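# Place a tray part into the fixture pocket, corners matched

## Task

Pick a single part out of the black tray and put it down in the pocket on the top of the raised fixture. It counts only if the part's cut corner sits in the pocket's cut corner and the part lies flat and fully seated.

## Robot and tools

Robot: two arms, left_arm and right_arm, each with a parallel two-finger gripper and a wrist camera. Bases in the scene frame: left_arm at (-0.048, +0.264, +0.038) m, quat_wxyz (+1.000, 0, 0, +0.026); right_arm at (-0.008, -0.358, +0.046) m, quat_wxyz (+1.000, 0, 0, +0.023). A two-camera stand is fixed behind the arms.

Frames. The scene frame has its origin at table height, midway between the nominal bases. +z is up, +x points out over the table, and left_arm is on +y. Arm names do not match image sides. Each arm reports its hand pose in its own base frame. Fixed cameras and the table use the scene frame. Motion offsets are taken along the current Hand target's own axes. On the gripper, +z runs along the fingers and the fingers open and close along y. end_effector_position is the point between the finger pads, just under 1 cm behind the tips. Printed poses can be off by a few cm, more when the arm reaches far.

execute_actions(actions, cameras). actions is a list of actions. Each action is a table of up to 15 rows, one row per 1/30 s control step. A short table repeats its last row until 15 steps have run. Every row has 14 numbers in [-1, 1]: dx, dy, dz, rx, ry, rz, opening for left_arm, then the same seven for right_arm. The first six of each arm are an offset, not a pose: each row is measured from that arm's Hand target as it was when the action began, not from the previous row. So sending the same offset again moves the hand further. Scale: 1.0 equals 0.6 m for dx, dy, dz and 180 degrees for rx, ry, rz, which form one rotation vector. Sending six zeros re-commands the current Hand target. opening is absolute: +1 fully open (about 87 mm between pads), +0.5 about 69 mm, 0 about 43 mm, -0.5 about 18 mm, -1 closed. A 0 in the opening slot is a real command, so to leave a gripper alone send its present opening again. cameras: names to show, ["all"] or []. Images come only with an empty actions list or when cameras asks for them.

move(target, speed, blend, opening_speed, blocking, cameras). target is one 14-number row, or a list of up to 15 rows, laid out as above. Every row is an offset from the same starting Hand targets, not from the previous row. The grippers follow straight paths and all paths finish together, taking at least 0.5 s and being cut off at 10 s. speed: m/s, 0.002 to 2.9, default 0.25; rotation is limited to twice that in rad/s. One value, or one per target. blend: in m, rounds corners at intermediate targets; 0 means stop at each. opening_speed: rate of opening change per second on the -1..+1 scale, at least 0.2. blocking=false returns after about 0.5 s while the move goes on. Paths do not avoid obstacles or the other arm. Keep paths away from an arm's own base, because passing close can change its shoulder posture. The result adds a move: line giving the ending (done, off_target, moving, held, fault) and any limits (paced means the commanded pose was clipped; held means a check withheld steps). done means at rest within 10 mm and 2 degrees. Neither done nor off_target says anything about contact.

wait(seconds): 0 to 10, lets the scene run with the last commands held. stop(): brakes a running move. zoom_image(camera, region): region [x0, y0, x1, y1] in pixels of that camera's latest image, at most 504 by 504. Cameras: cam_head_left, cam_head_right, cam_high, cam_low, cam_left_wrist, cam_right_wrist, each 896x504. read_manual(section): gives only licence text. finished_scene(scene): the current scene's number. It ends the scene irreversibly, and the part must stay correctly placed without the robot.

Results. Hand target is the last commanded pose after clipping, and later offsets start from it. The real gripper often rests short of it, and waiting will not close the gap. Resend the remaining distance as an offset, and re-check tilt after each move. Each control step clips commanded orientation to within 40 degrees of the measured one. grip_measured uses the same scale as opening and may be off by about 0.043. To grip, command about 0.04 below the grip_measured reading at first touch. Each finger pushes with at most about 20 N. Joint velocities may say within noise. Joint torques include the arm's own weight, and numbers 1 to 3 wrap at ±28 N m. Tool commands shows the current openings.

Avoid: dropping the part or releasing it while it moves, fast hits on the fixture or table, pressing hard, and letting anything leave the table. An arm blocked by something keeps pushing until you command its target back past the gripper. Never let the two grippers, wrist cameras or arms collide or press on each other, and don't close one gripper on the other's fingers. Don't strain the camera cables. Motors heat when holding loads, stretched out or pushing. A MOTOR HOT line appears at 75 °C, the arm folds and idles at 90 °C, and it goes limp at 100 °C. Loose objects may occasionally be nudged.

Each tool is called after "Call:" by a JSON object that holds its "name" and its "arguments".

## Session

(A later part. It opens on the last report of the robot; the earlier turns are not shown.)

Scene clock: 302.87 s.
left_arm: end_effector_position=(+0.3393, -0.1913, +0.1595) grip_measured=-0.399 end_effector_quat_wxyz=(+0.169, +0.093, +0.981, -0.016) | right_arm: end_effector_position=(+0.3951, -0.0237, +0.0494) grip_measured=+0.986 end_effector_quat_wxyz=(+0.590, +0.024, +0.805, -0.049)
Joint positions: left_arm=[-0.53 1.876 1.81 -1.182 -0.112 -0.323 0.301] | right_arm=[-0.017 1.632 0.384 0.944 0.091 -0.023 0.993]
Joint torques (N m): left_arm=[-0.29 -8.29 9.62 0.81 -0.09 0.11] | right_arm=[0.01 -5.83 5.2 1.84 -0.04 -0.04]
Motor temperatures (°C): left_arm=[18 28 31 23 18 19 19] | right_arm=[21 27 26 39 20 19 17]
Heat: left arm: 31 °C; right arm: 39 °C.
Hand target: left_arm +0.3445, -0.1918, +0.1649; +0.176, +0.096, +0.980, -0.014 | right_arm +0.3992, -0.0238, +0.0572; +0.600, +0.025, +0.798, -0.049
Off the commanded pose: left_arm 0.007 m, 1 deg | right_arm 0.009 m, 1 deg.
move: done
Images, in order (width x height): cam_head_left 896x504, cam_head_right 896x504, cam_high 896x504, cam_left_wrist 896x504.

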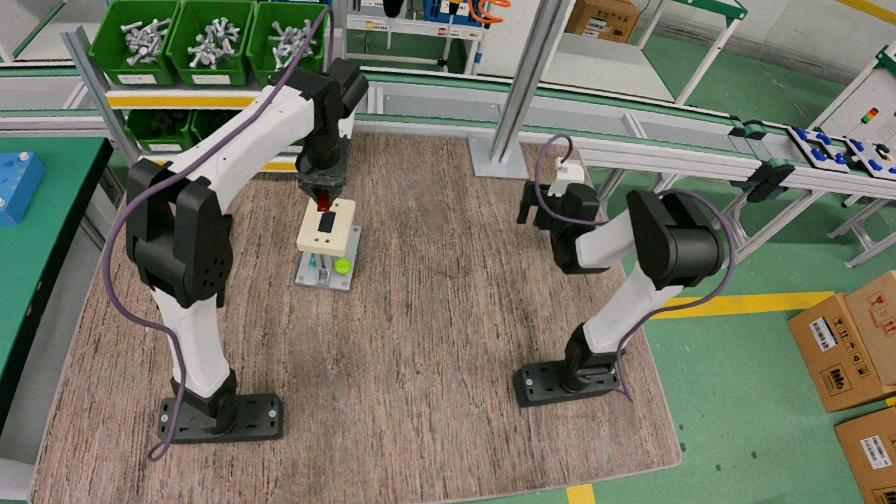

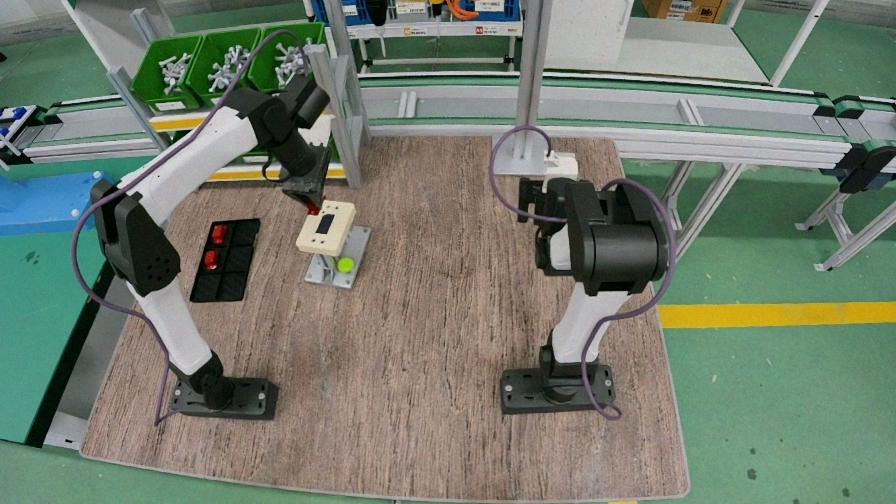

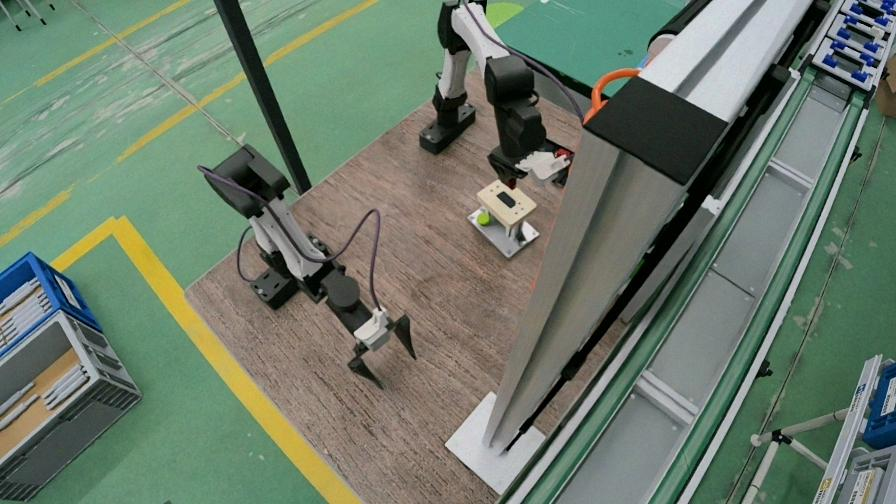

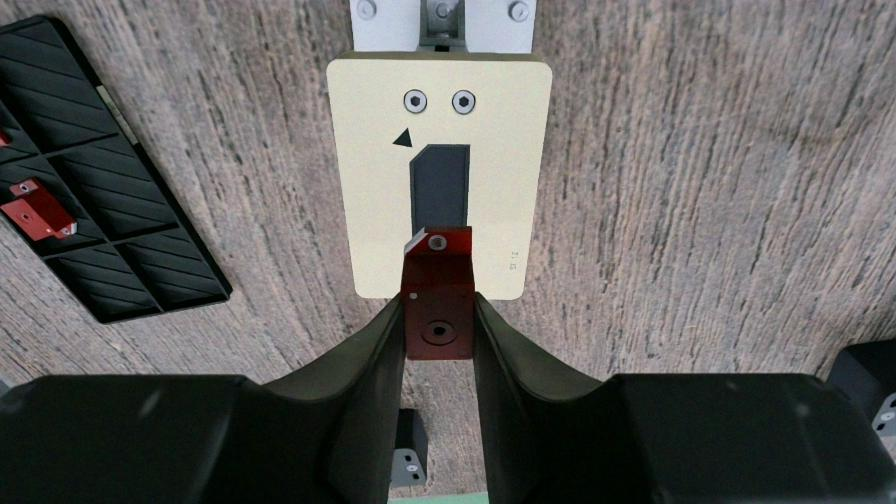

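Call:
{"name": "move", "arguments": {"target": [-0.006,0,0.0413,0.001,0,0.0026,-0.46,0,0,0,0,0,0,1], "speed": 0.1, "cameras": ["cam_left_wrist","cam_head_left","cam_high","cam_head_right"]}}

Call:
{"name": "zoom_image", "arguments": {"camera": "cam_left_wrist", "region": [300, 80, 600, 380]}}

Call:
{"name": "zoom_image", "arguments": {"camera": "cam_left_wrist", "region": [390, 150, 490, 270]}}

Call:
{"name": "zoom_image", "arguments": {"camera": "cam_high", "region": [450, 130, 560, 240]}}

Call:
{"name": "zoom_image", "arguments": {"camera": "cam_head_right", "region": [270, 160, 380, 270]}}

Scene clock: 326.23 s.
left_arm: end_effector_position=(+0.3481, -0.1926, +0.1453) grip_measured=-0.399 end_effector_quat_wxyz=(+0.166, +0.099, +0.981, -0.013) | right_arm: end_effector_position=(+0.3951, -0.0237, +0.0494) grip_measured=+0.986 end_effector_quat_wxyz=(+0.590, +0.024, +0.805, -0.049)
Joint positions: left_arm=[-0.523 1.909 1.798 -1.143 -0.112 -0.304 0.301] | right_arm=[-0.017 1.632 0.384 0.944 0.091 -0.023 0.993]
Joint torques (N m): left_arm=[0.1 -8.66 6.53 1.19 -0.02 0.11] | right_arm=[0.01 -5.85 5.2 1.85 -0.04 -0.03]
Heat: left arm: 31 °C; right arm: 39 °C.
Hand target: left_arm +0.3563, -0.1941, +0.1430; +0.176, +0.100, +0.979, -0.015 | right_arm +0.3992, -0.0238, +0.0572; +0.600, +0.025, +0.798, -0.049
Off the commanded pose: left_arm 0.009 m, 1 deg | right_arm 0.009 m, 1 deg.
move: done
Images, in order (width x height): cam_head_left 896x504, cam_head_right 896x504, cam_high 896x504, cam_left_wrist 896x504.

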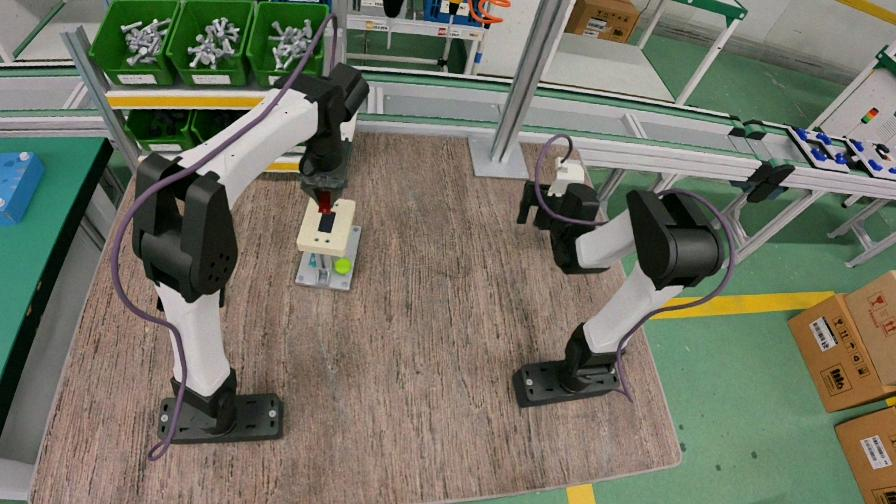

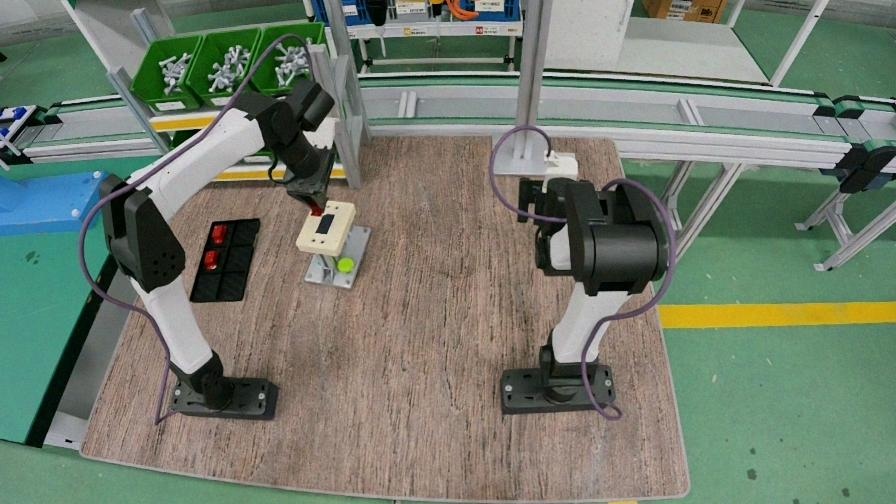

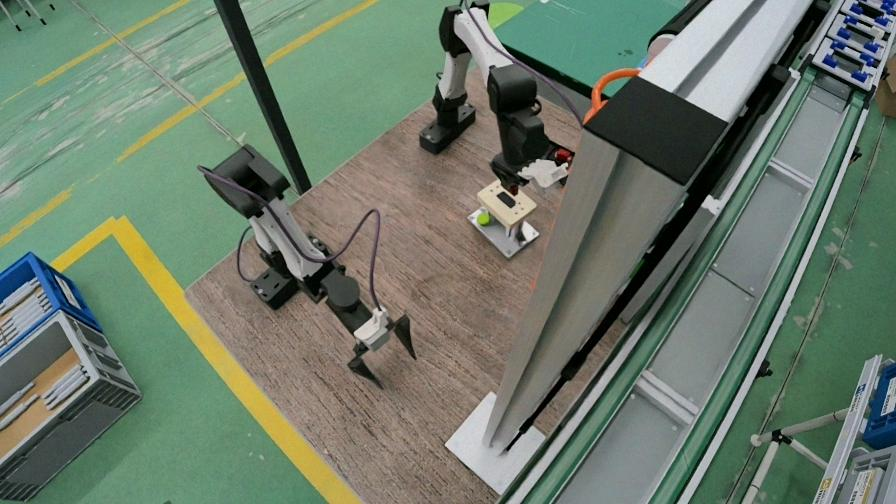

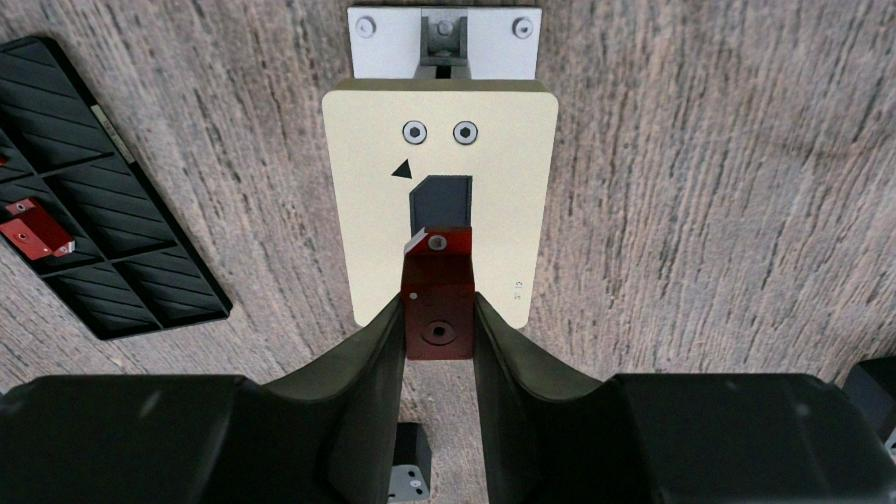

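Scaled by 1.680 from the camera's 896x504 image, which has a finer 1280x720 frame.

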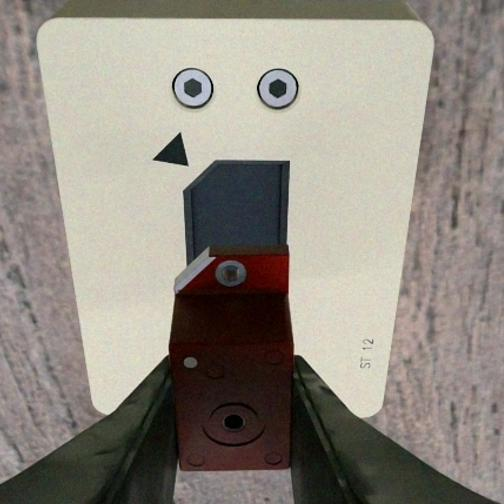

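Scaled by 4.200 from the camera's 896x504 image, which has a finer 1280x720 frame.

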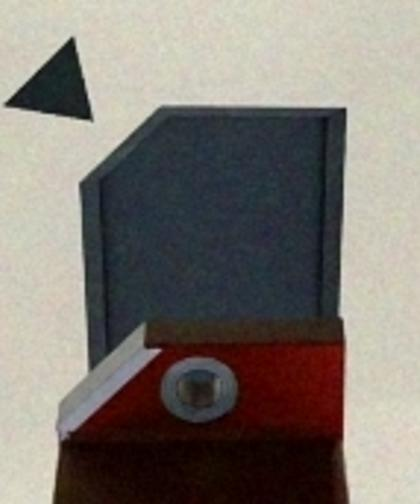

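Scaled by 4.582 from the camera's 896x504 image, which has a finer 1280x720 frame.

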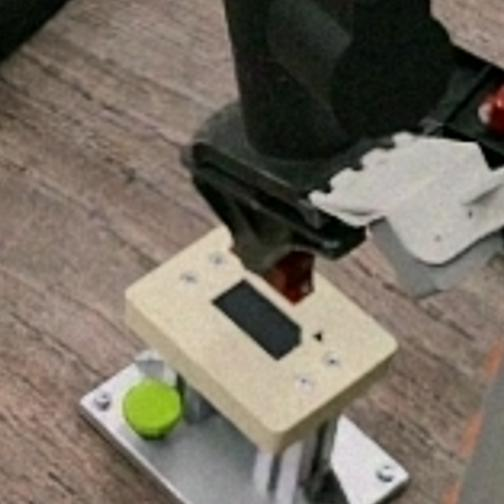

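Scaled by 4.582 from the camera's 896x504 image, which has a finer 1280x720 frame.

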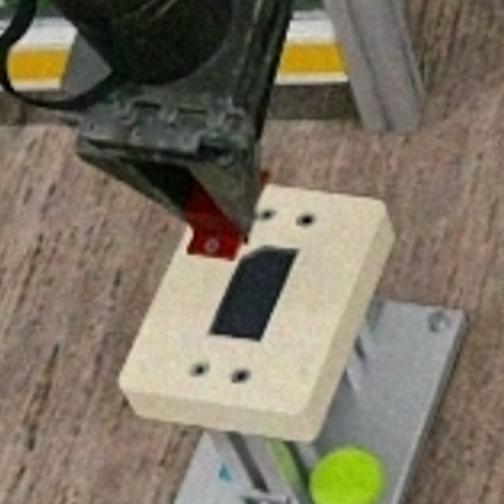

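Call:
{"name": "move", "arguments": {"target": [-0.0023,-0.0013,0.0293,0,0,0,-0.46,0,0,0,0,0,0,1], "speed": 0.06, "cameras": ["cam_left_wrist","cam_head_left","cam_high","cam_head_right"]}}

Call:
{"name": "zoom_image", "arguments": {"camera": "cam_left_wrist", "region": [300, 80, 600, 380]}}

Call:
{"name": "zoom_image", "arguments": {"camera": "cam_left_wrist", "region": [390, 170, 490, 290]}}

Call:
{"name": "zoom_image", "arguments": {"camera": "cam_high", "region": [450, 130, 560, 240]}}

Call:
{"name": "zoom_image", "arguments": {"camera": "cam_head_right", "region": [270, 160, 380, 270]}}

Scene clock: 347.27 s.
left_arm: end_effector_position=(+0.3554, -0.1947, +0.1296) grip_measured=-0.399 end_effector_quat_wxyz=(+0.167, +0.099, +0.981, -0.012) | right_arm: end_effector_position=(+0.3951, -0.0237, +0.0494) grip_measured=+0.986 end_effector_quat_wxyz=(+0.590, +0.024, +0.805, -0.049)
Joint positions: left_arm=[-0.519 1.932 1.767 -1.088 -0.112 -0.3 0.301] | right_arm=[-0.017 1.632 0.384 0.944 0.091 -0.023 0.993]
Joint torques (N m): left_arm=[0.14 -8.81 6.56 1.17 0.01 0.11] | right_arm=[0.01 -5.85 5.2 1.85 -0.04 -0.04]
Heat: left arm: 31 °C; right arm: 40 °C.
Hand target: left_arm +0.3634, -0.1961, +0.1270; +0.176, +0.100, +0.979, -0.015 | right_arm +0.3992, -0.0238, +0.0572; +0.600, +0.025, +0.798, -0.049
Off the commanded pose: left_arm 0.009 m, 1 deg | right_arm 0.009 m, 1 deg.
move: done
Images, in order (width x height): cam_head_left 896x504, cam_head_right 896x504, cam_high 896x504, cam_left_wrist 896x504.

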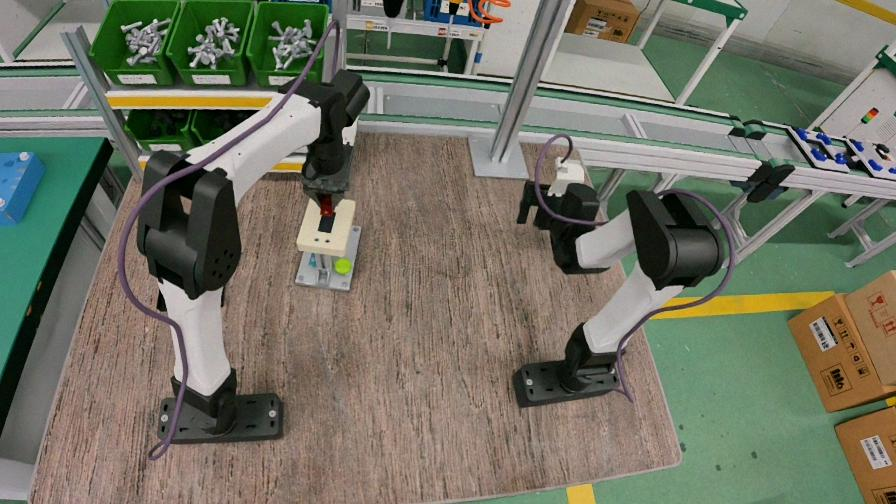

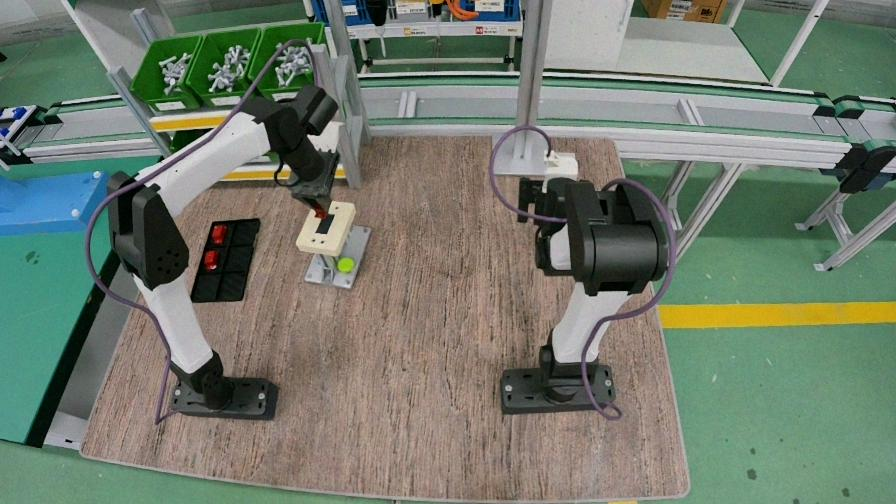

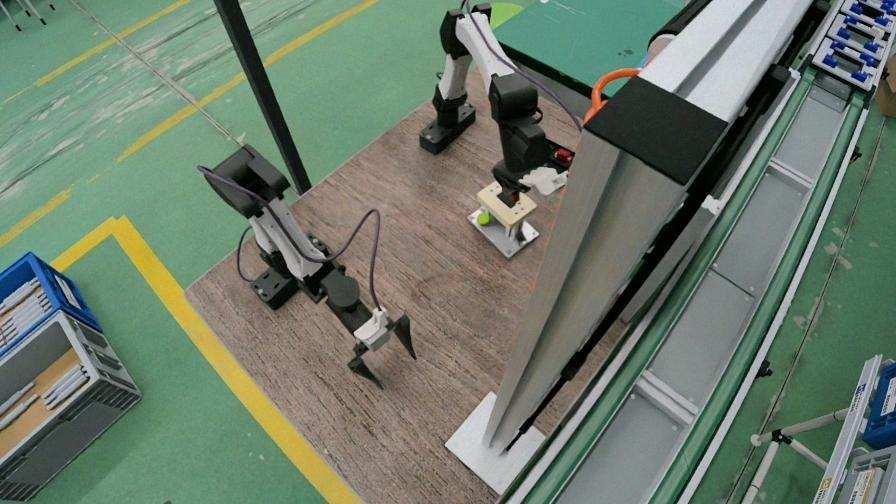

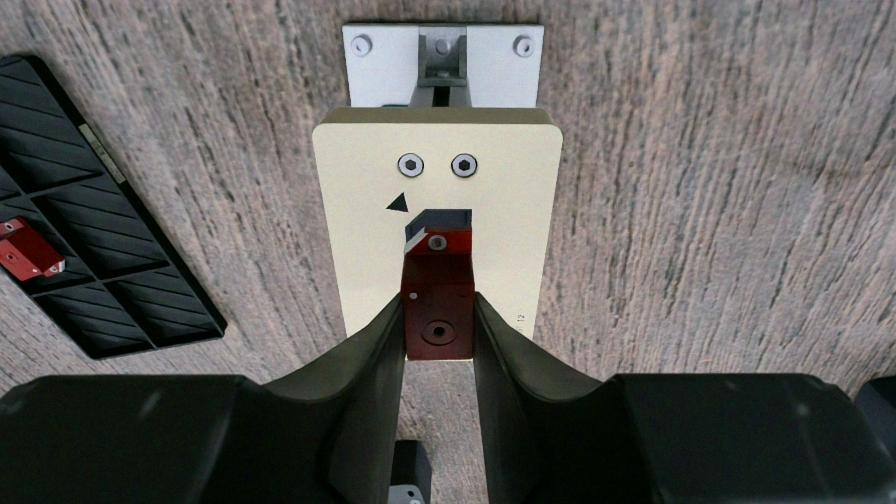

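Scaled by 1.680 from the camera's 896x504 image, which has a finer 1280x720 frame.

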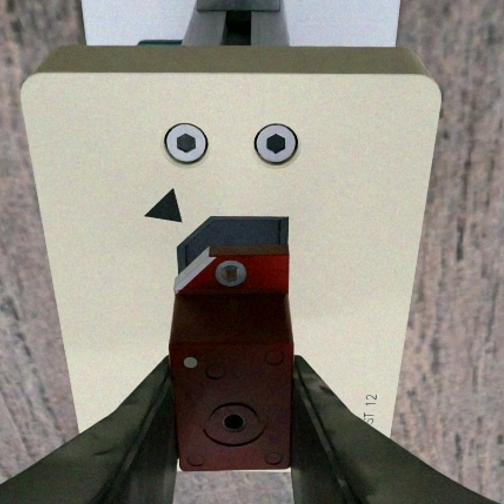

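Scaled by 4.200 from the camera's 896x504 image, which has a finer 1280x720 frame.

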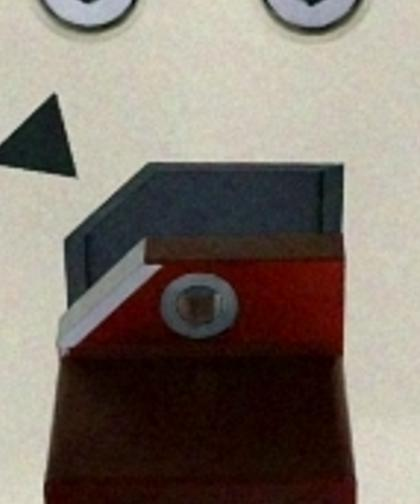

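Scaled by 4.582 from the camera's 896x504 image, which has a finer 1280x720 frame.

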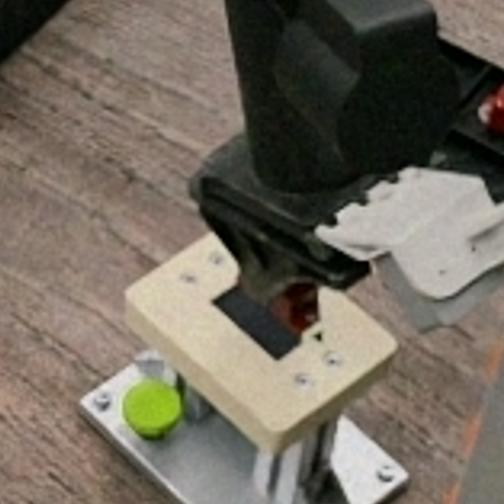

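Scaled by 4.582 from the camera's 896x504 image, which has a finer 1280x720 frame.

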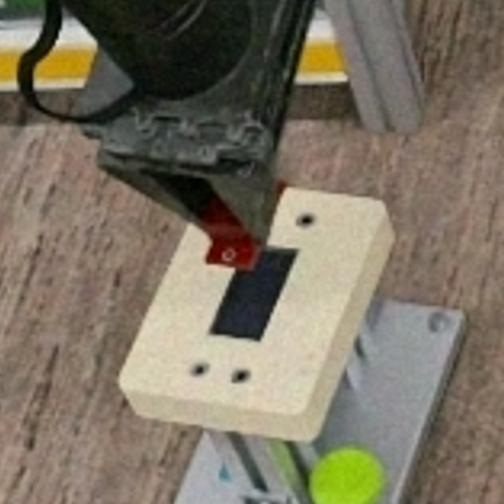

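Call:
{"name": "move", "arguments": {"target": [0.0035,0,0.0147,-0.0006,0,-0.0016,-0.46,0,0,0,0,0,0,1], "speed": 0.05, "cameras": ["cam_left_wrist","cam_head_left","cam_high","cam_head_right"]}}

Call:
{"name": "zoom_image", "arguments": {"camera": "cam_left_wrist", "region": [390, 170, 490, 290]}}

Call:
{"name": "zoom_image", "arguments": {"camera": "cam_left_wrist", "region": [300, 100, 570, 380]}}

Call:
{"name": "zoom_image", "arguments": {"camera": "cam_head_right", "region": [270, 160, 380, 270]}}

Call:
{"name": "zoom_image", "arguments": {"camera": "cam_high", "region": [470, 150, 550, 230]}}

Scene clock: 361.63 s.
left_arm: end_effector_position=(+0.3564, -0.1953, +0.1219) grip_measured=-0.399 end_effector_quat_wxyz=(+0.168, +0.099, +0.981, -0.013) | right_arm: end_effector_position=(+0.3951, -0.0237, +0.0494) grip_measured=+0.986 end_effector_quat_wxyz=(+0.590, +0.024, +0.805, -0.049)
Joint positions: left_arm=[-0.519 1.932 1.736 -1.054 -0.112 -0.3 0.301] | right_arm=[-0.017 1.632 0.384 0.944 0.091 -0.023 0.993]
Joint torques (N m): left_arm=[0.21 -8.59 6.48 1.2 -0.01 0.06] | right_arm=[0.01 -5.85 5.19 1.84 -0.04 -0.04]
Heat: left arm: 31 °C; right arm: 40 °C.
Hand target: left_arm +0.3645, -0.1963, +0.1180; +0.176, +0.097, +0.979, -0.015 | right_arm +0.3992, -0.0238, +0.0572; +0.600, +0.025, +0.798, -0.049
Off the commanded pose: left_arm 0.009 m, 1 deg | right_arm 0.009 m, 1 deg.
move: done
Images, in order (width x height): cam_head_left 896x504, cam_head_right 896x504, cam_high 896x504, cam_left_wrist 896x504.

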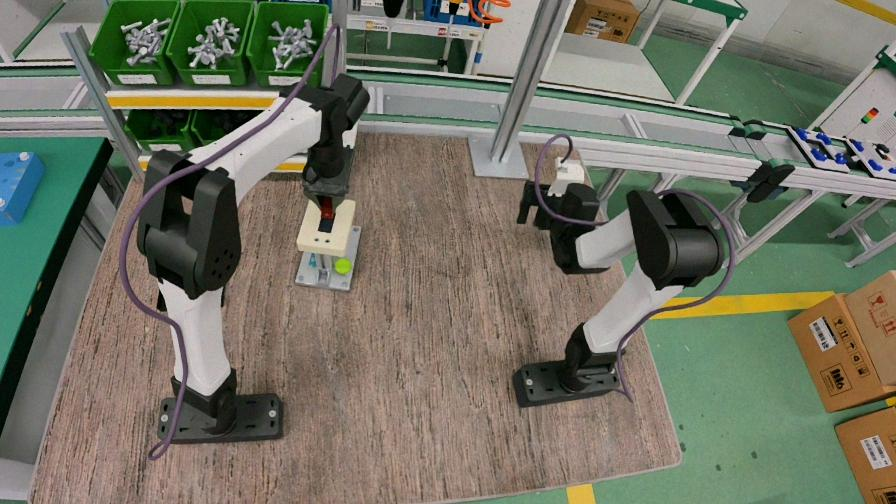

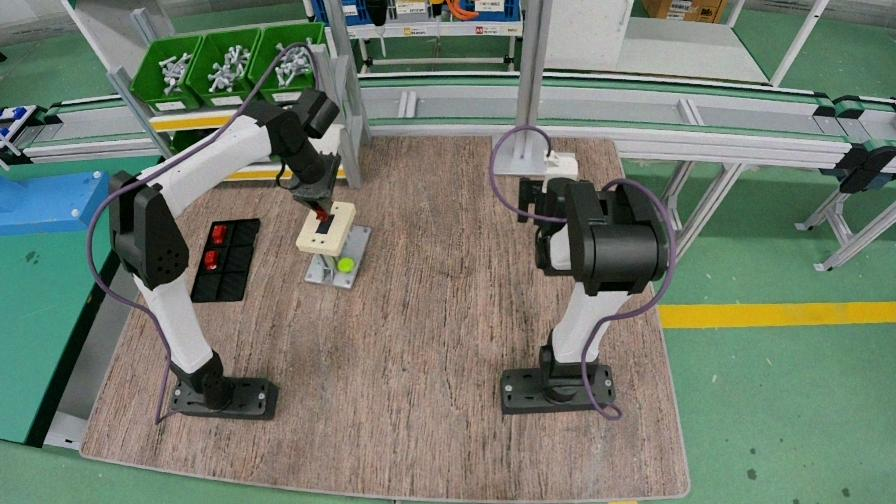

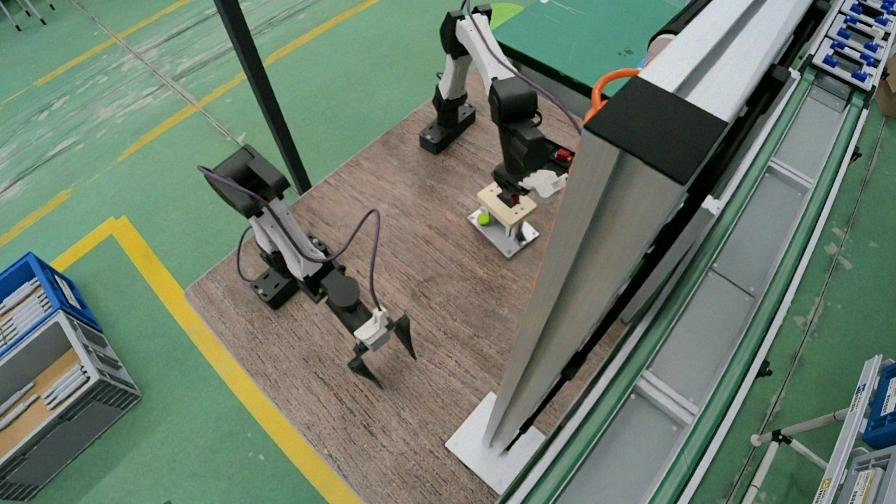

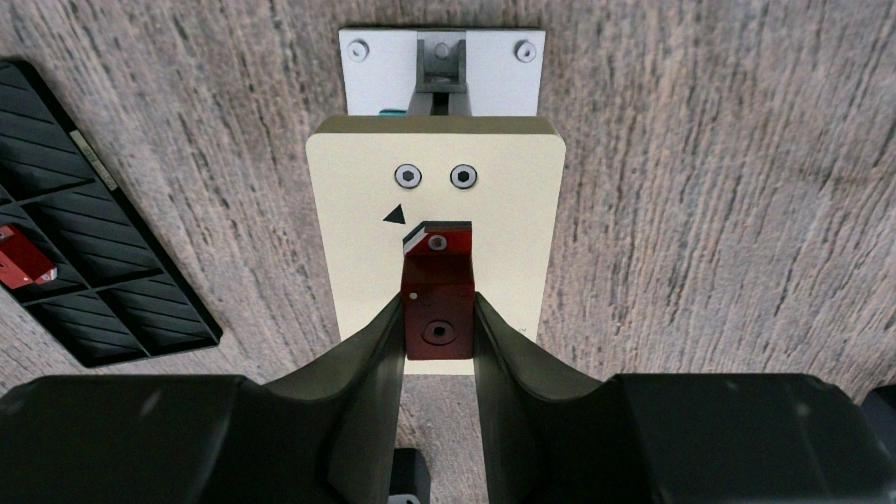

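Scaled by 4.200 from the camera's 896x504 image, which has a finer 1280x720 frame.

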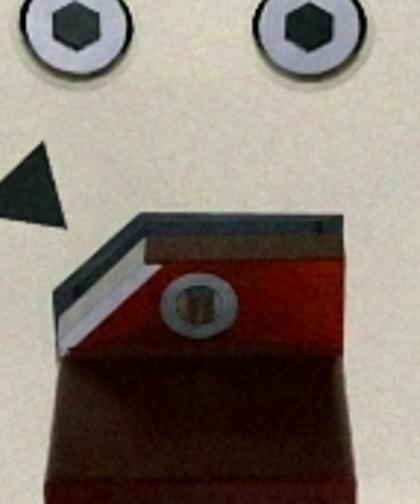

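Scaled by 1.800 from the camera's 896x504 image, which has a finer 1280x720 frame.

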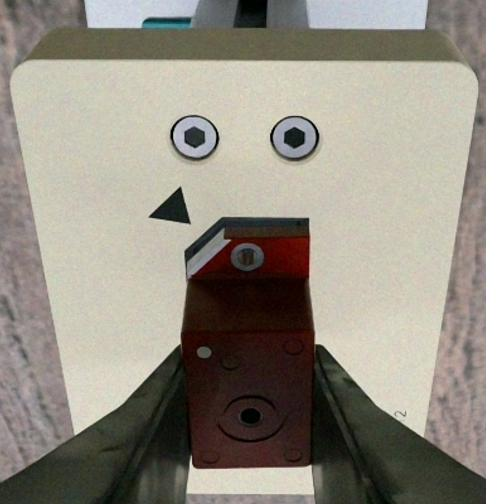

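Scaled by 4.582 from the camera's 896x504 image, which has a finer 1280x720 frame.

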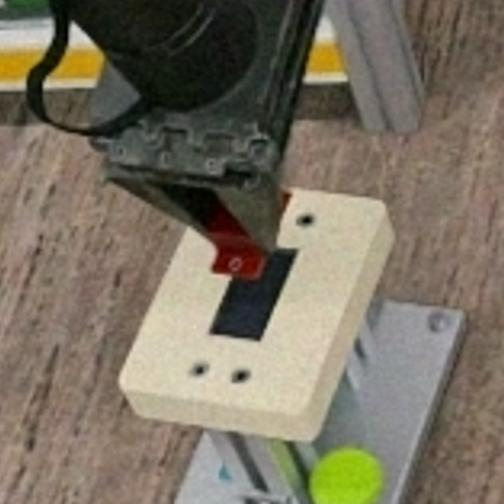

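Scaled by 6.300 from the camera's 896x504 image, which has a finer 1280x720 frame.

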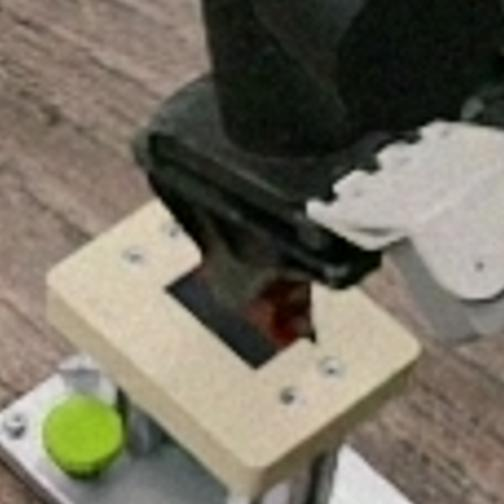

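Call:
{"name": "zoom_image", "arguments": {"camera": "cam_head_right", "region": [295, 190, 365, 260]}}

Call:
{"name": "zoom_image", "arguments": {"camera": "cam_head_left", "region": [290, 180, 370, 260]}}

Call:
{"name": "zoom_image", "arguments": {"camera": "cam_left_wrist", "region": [300, 210, 580, 390]}}

Scaled by 7.200 from the camera's 896x504 image, which has a finer 1280x720 frame.

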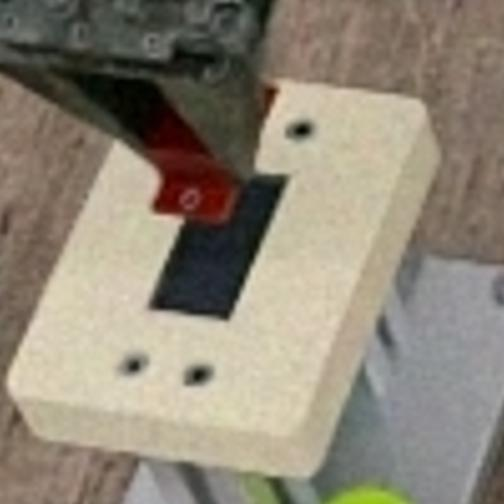

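Scaled by 6.300 from the camera's 896x504 image, which has a finer 1280x720 frame.

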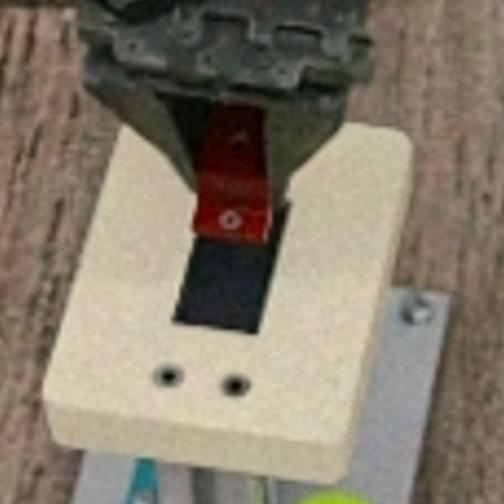

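Scaled by 1.800 from the camera's 896x504 image, which has a finer 1280x720 frame.

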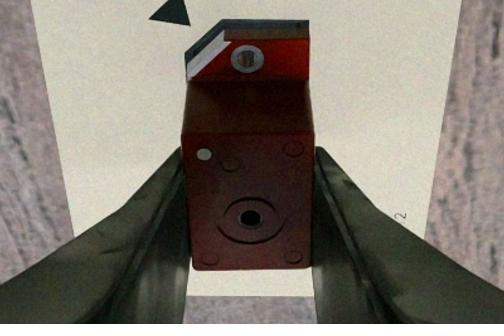

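Call:
{"name": "move", "arguments": {"target": [0.0137,0,0.0128,0,0,0,-0.46,0,0,0,0,0,0,1], "speed": 0.05, "cameras": ["cam_left_wrist","cam_head_left","cam_high","cam_head_right"]}}

Call:
{"name": "zoom_image", "arguments": {"camera": "cam_left_wrist", "region": [300, 150, 580, 390]}}

Call:
{"name": "zoom_image", "arguments": {"camera": "cam_head_right", "region": [295, 190, 365, 260]}}

Call:
{"name": "zoom_image", "arguments": {"camera": "cam_head_left", "region": [290, 180, 370, 260]}}

Call:
{"name": "zoom_image", "arguments": {"camera": "cam_high", "region": [470, 150, 550, 230]}}

Scene clock: 417.80 s.
left_arm: end_effector_position=(+0.3524, -0.1930, +0.1045) grip_measured=-0.399 end_effector_quat_wxyz=(+0.159, +0.100, +0.982, -0.009) | right_arm: end_effector_position=(+0.3951, -0.0237, +0.0494) grip_measured=+0.986 end_effector_quat_wxyz=(+0.590, +0.024, +0.805, -0.049)
Joint positions: left_arm=[-0.519 1.932 1.67 -1.007 -0.112 -0.3 0.301] | right_arm=[-0.017 1.632 0.384 0.944 0.091 -0.023 0.993]
Joint torques (N m): left_arm=[-0.17 -10.5 6.49 1.16 -0.03 0.02] | right_arm=[-0.01 -5.83 5.19 1.84 -0.04 -0.04]
Heat: left arm: 32 °C; right arm: 41 °C.
Hand target: left_arm +0.3596, -0.1953, +0.1079; +0.176, +0.097, +0.979, -0.015 | right_arm +0.3992, -0.0238, +0.0572; +0.600, +0.025, +0.798, -0.049
Off the commanded pose: left_arm 0.008 m, 2 deg | right_arm 0.009 m, 1 deg.
move: done
Images, in order (width x height): cam_head_left 896x504, cam_head_right 896x504, cam_high 896x504, cam_left_wrist 896x504.

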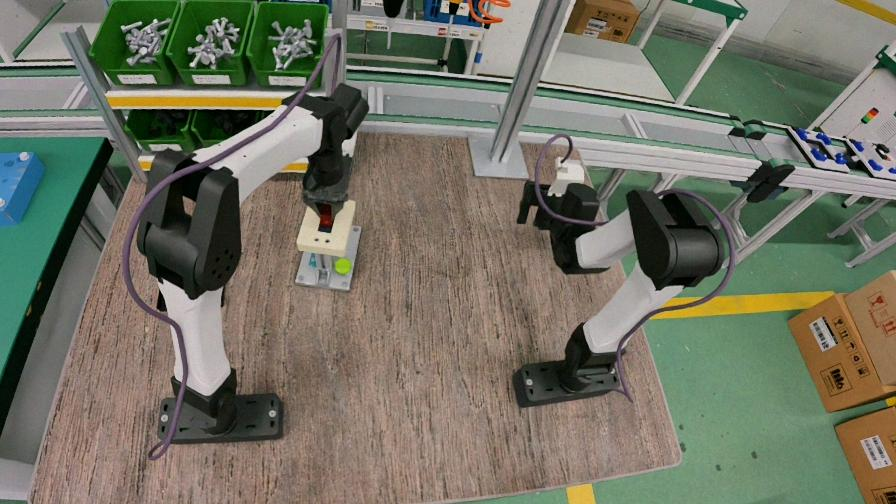

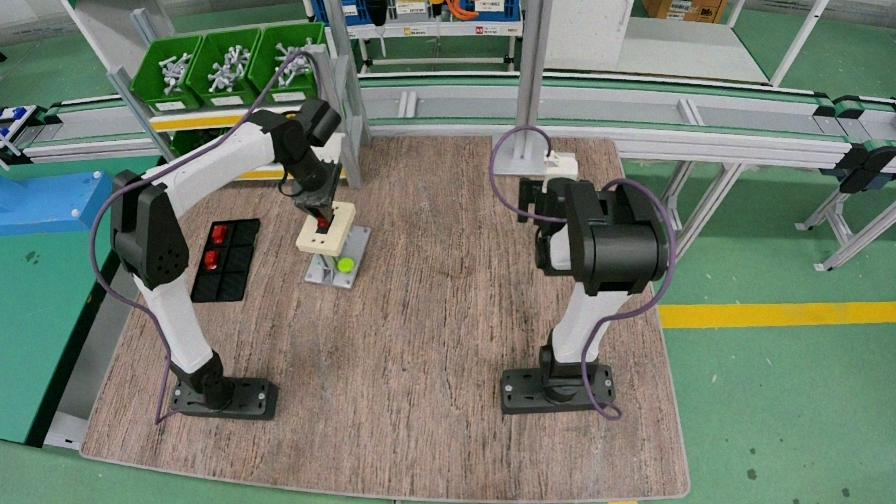

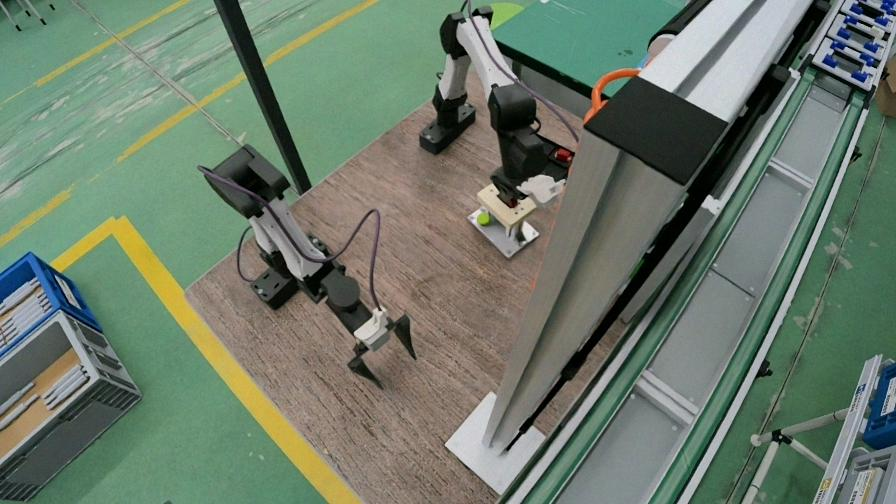

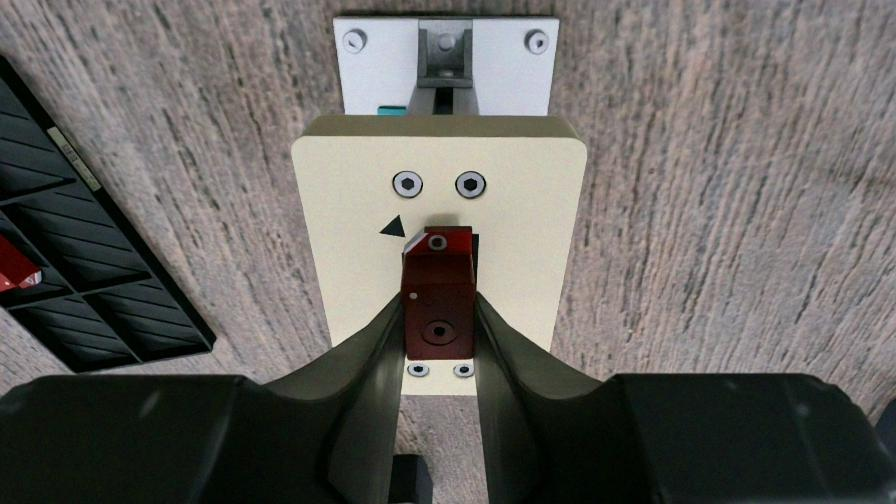

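Scaled by 1.800 from the camera's 896x504 image, which has a finer 1280x720 frame.

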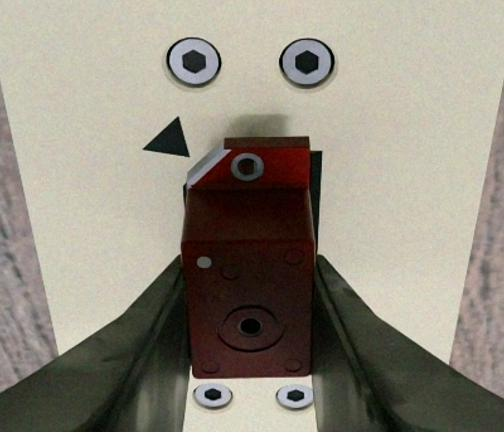

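Scaled by 7.200 from the camera's 896x504 image, which has a finer 1280x720 frame.

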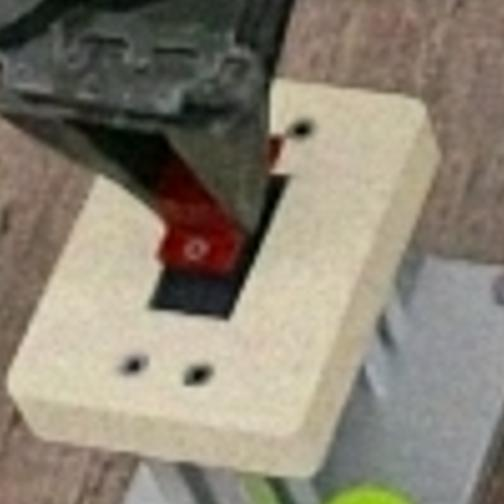

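Scaled by 6.300 from the camera's 896x504 image, which has a finer 1280x720 frame.

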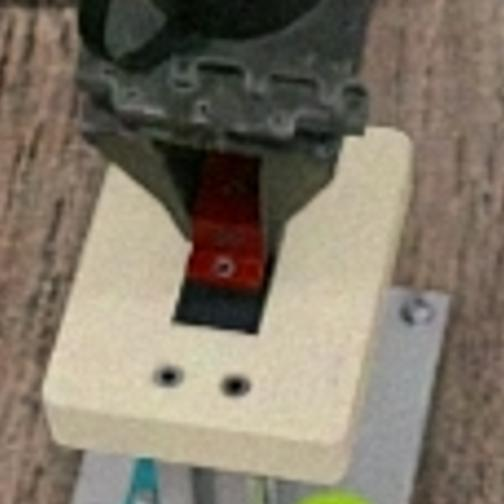

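Scaled by 6.300 from the camera's 896x504 image, which has a finer 1280x720 frame.

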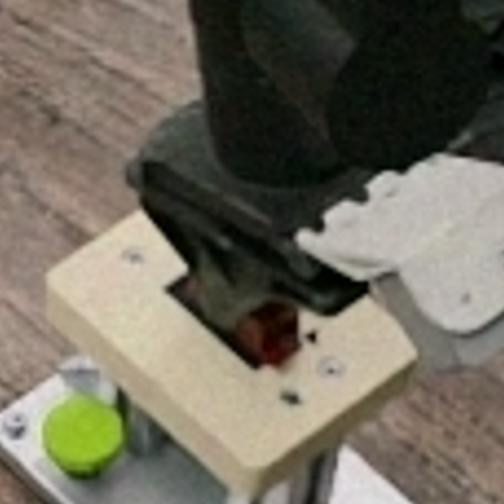

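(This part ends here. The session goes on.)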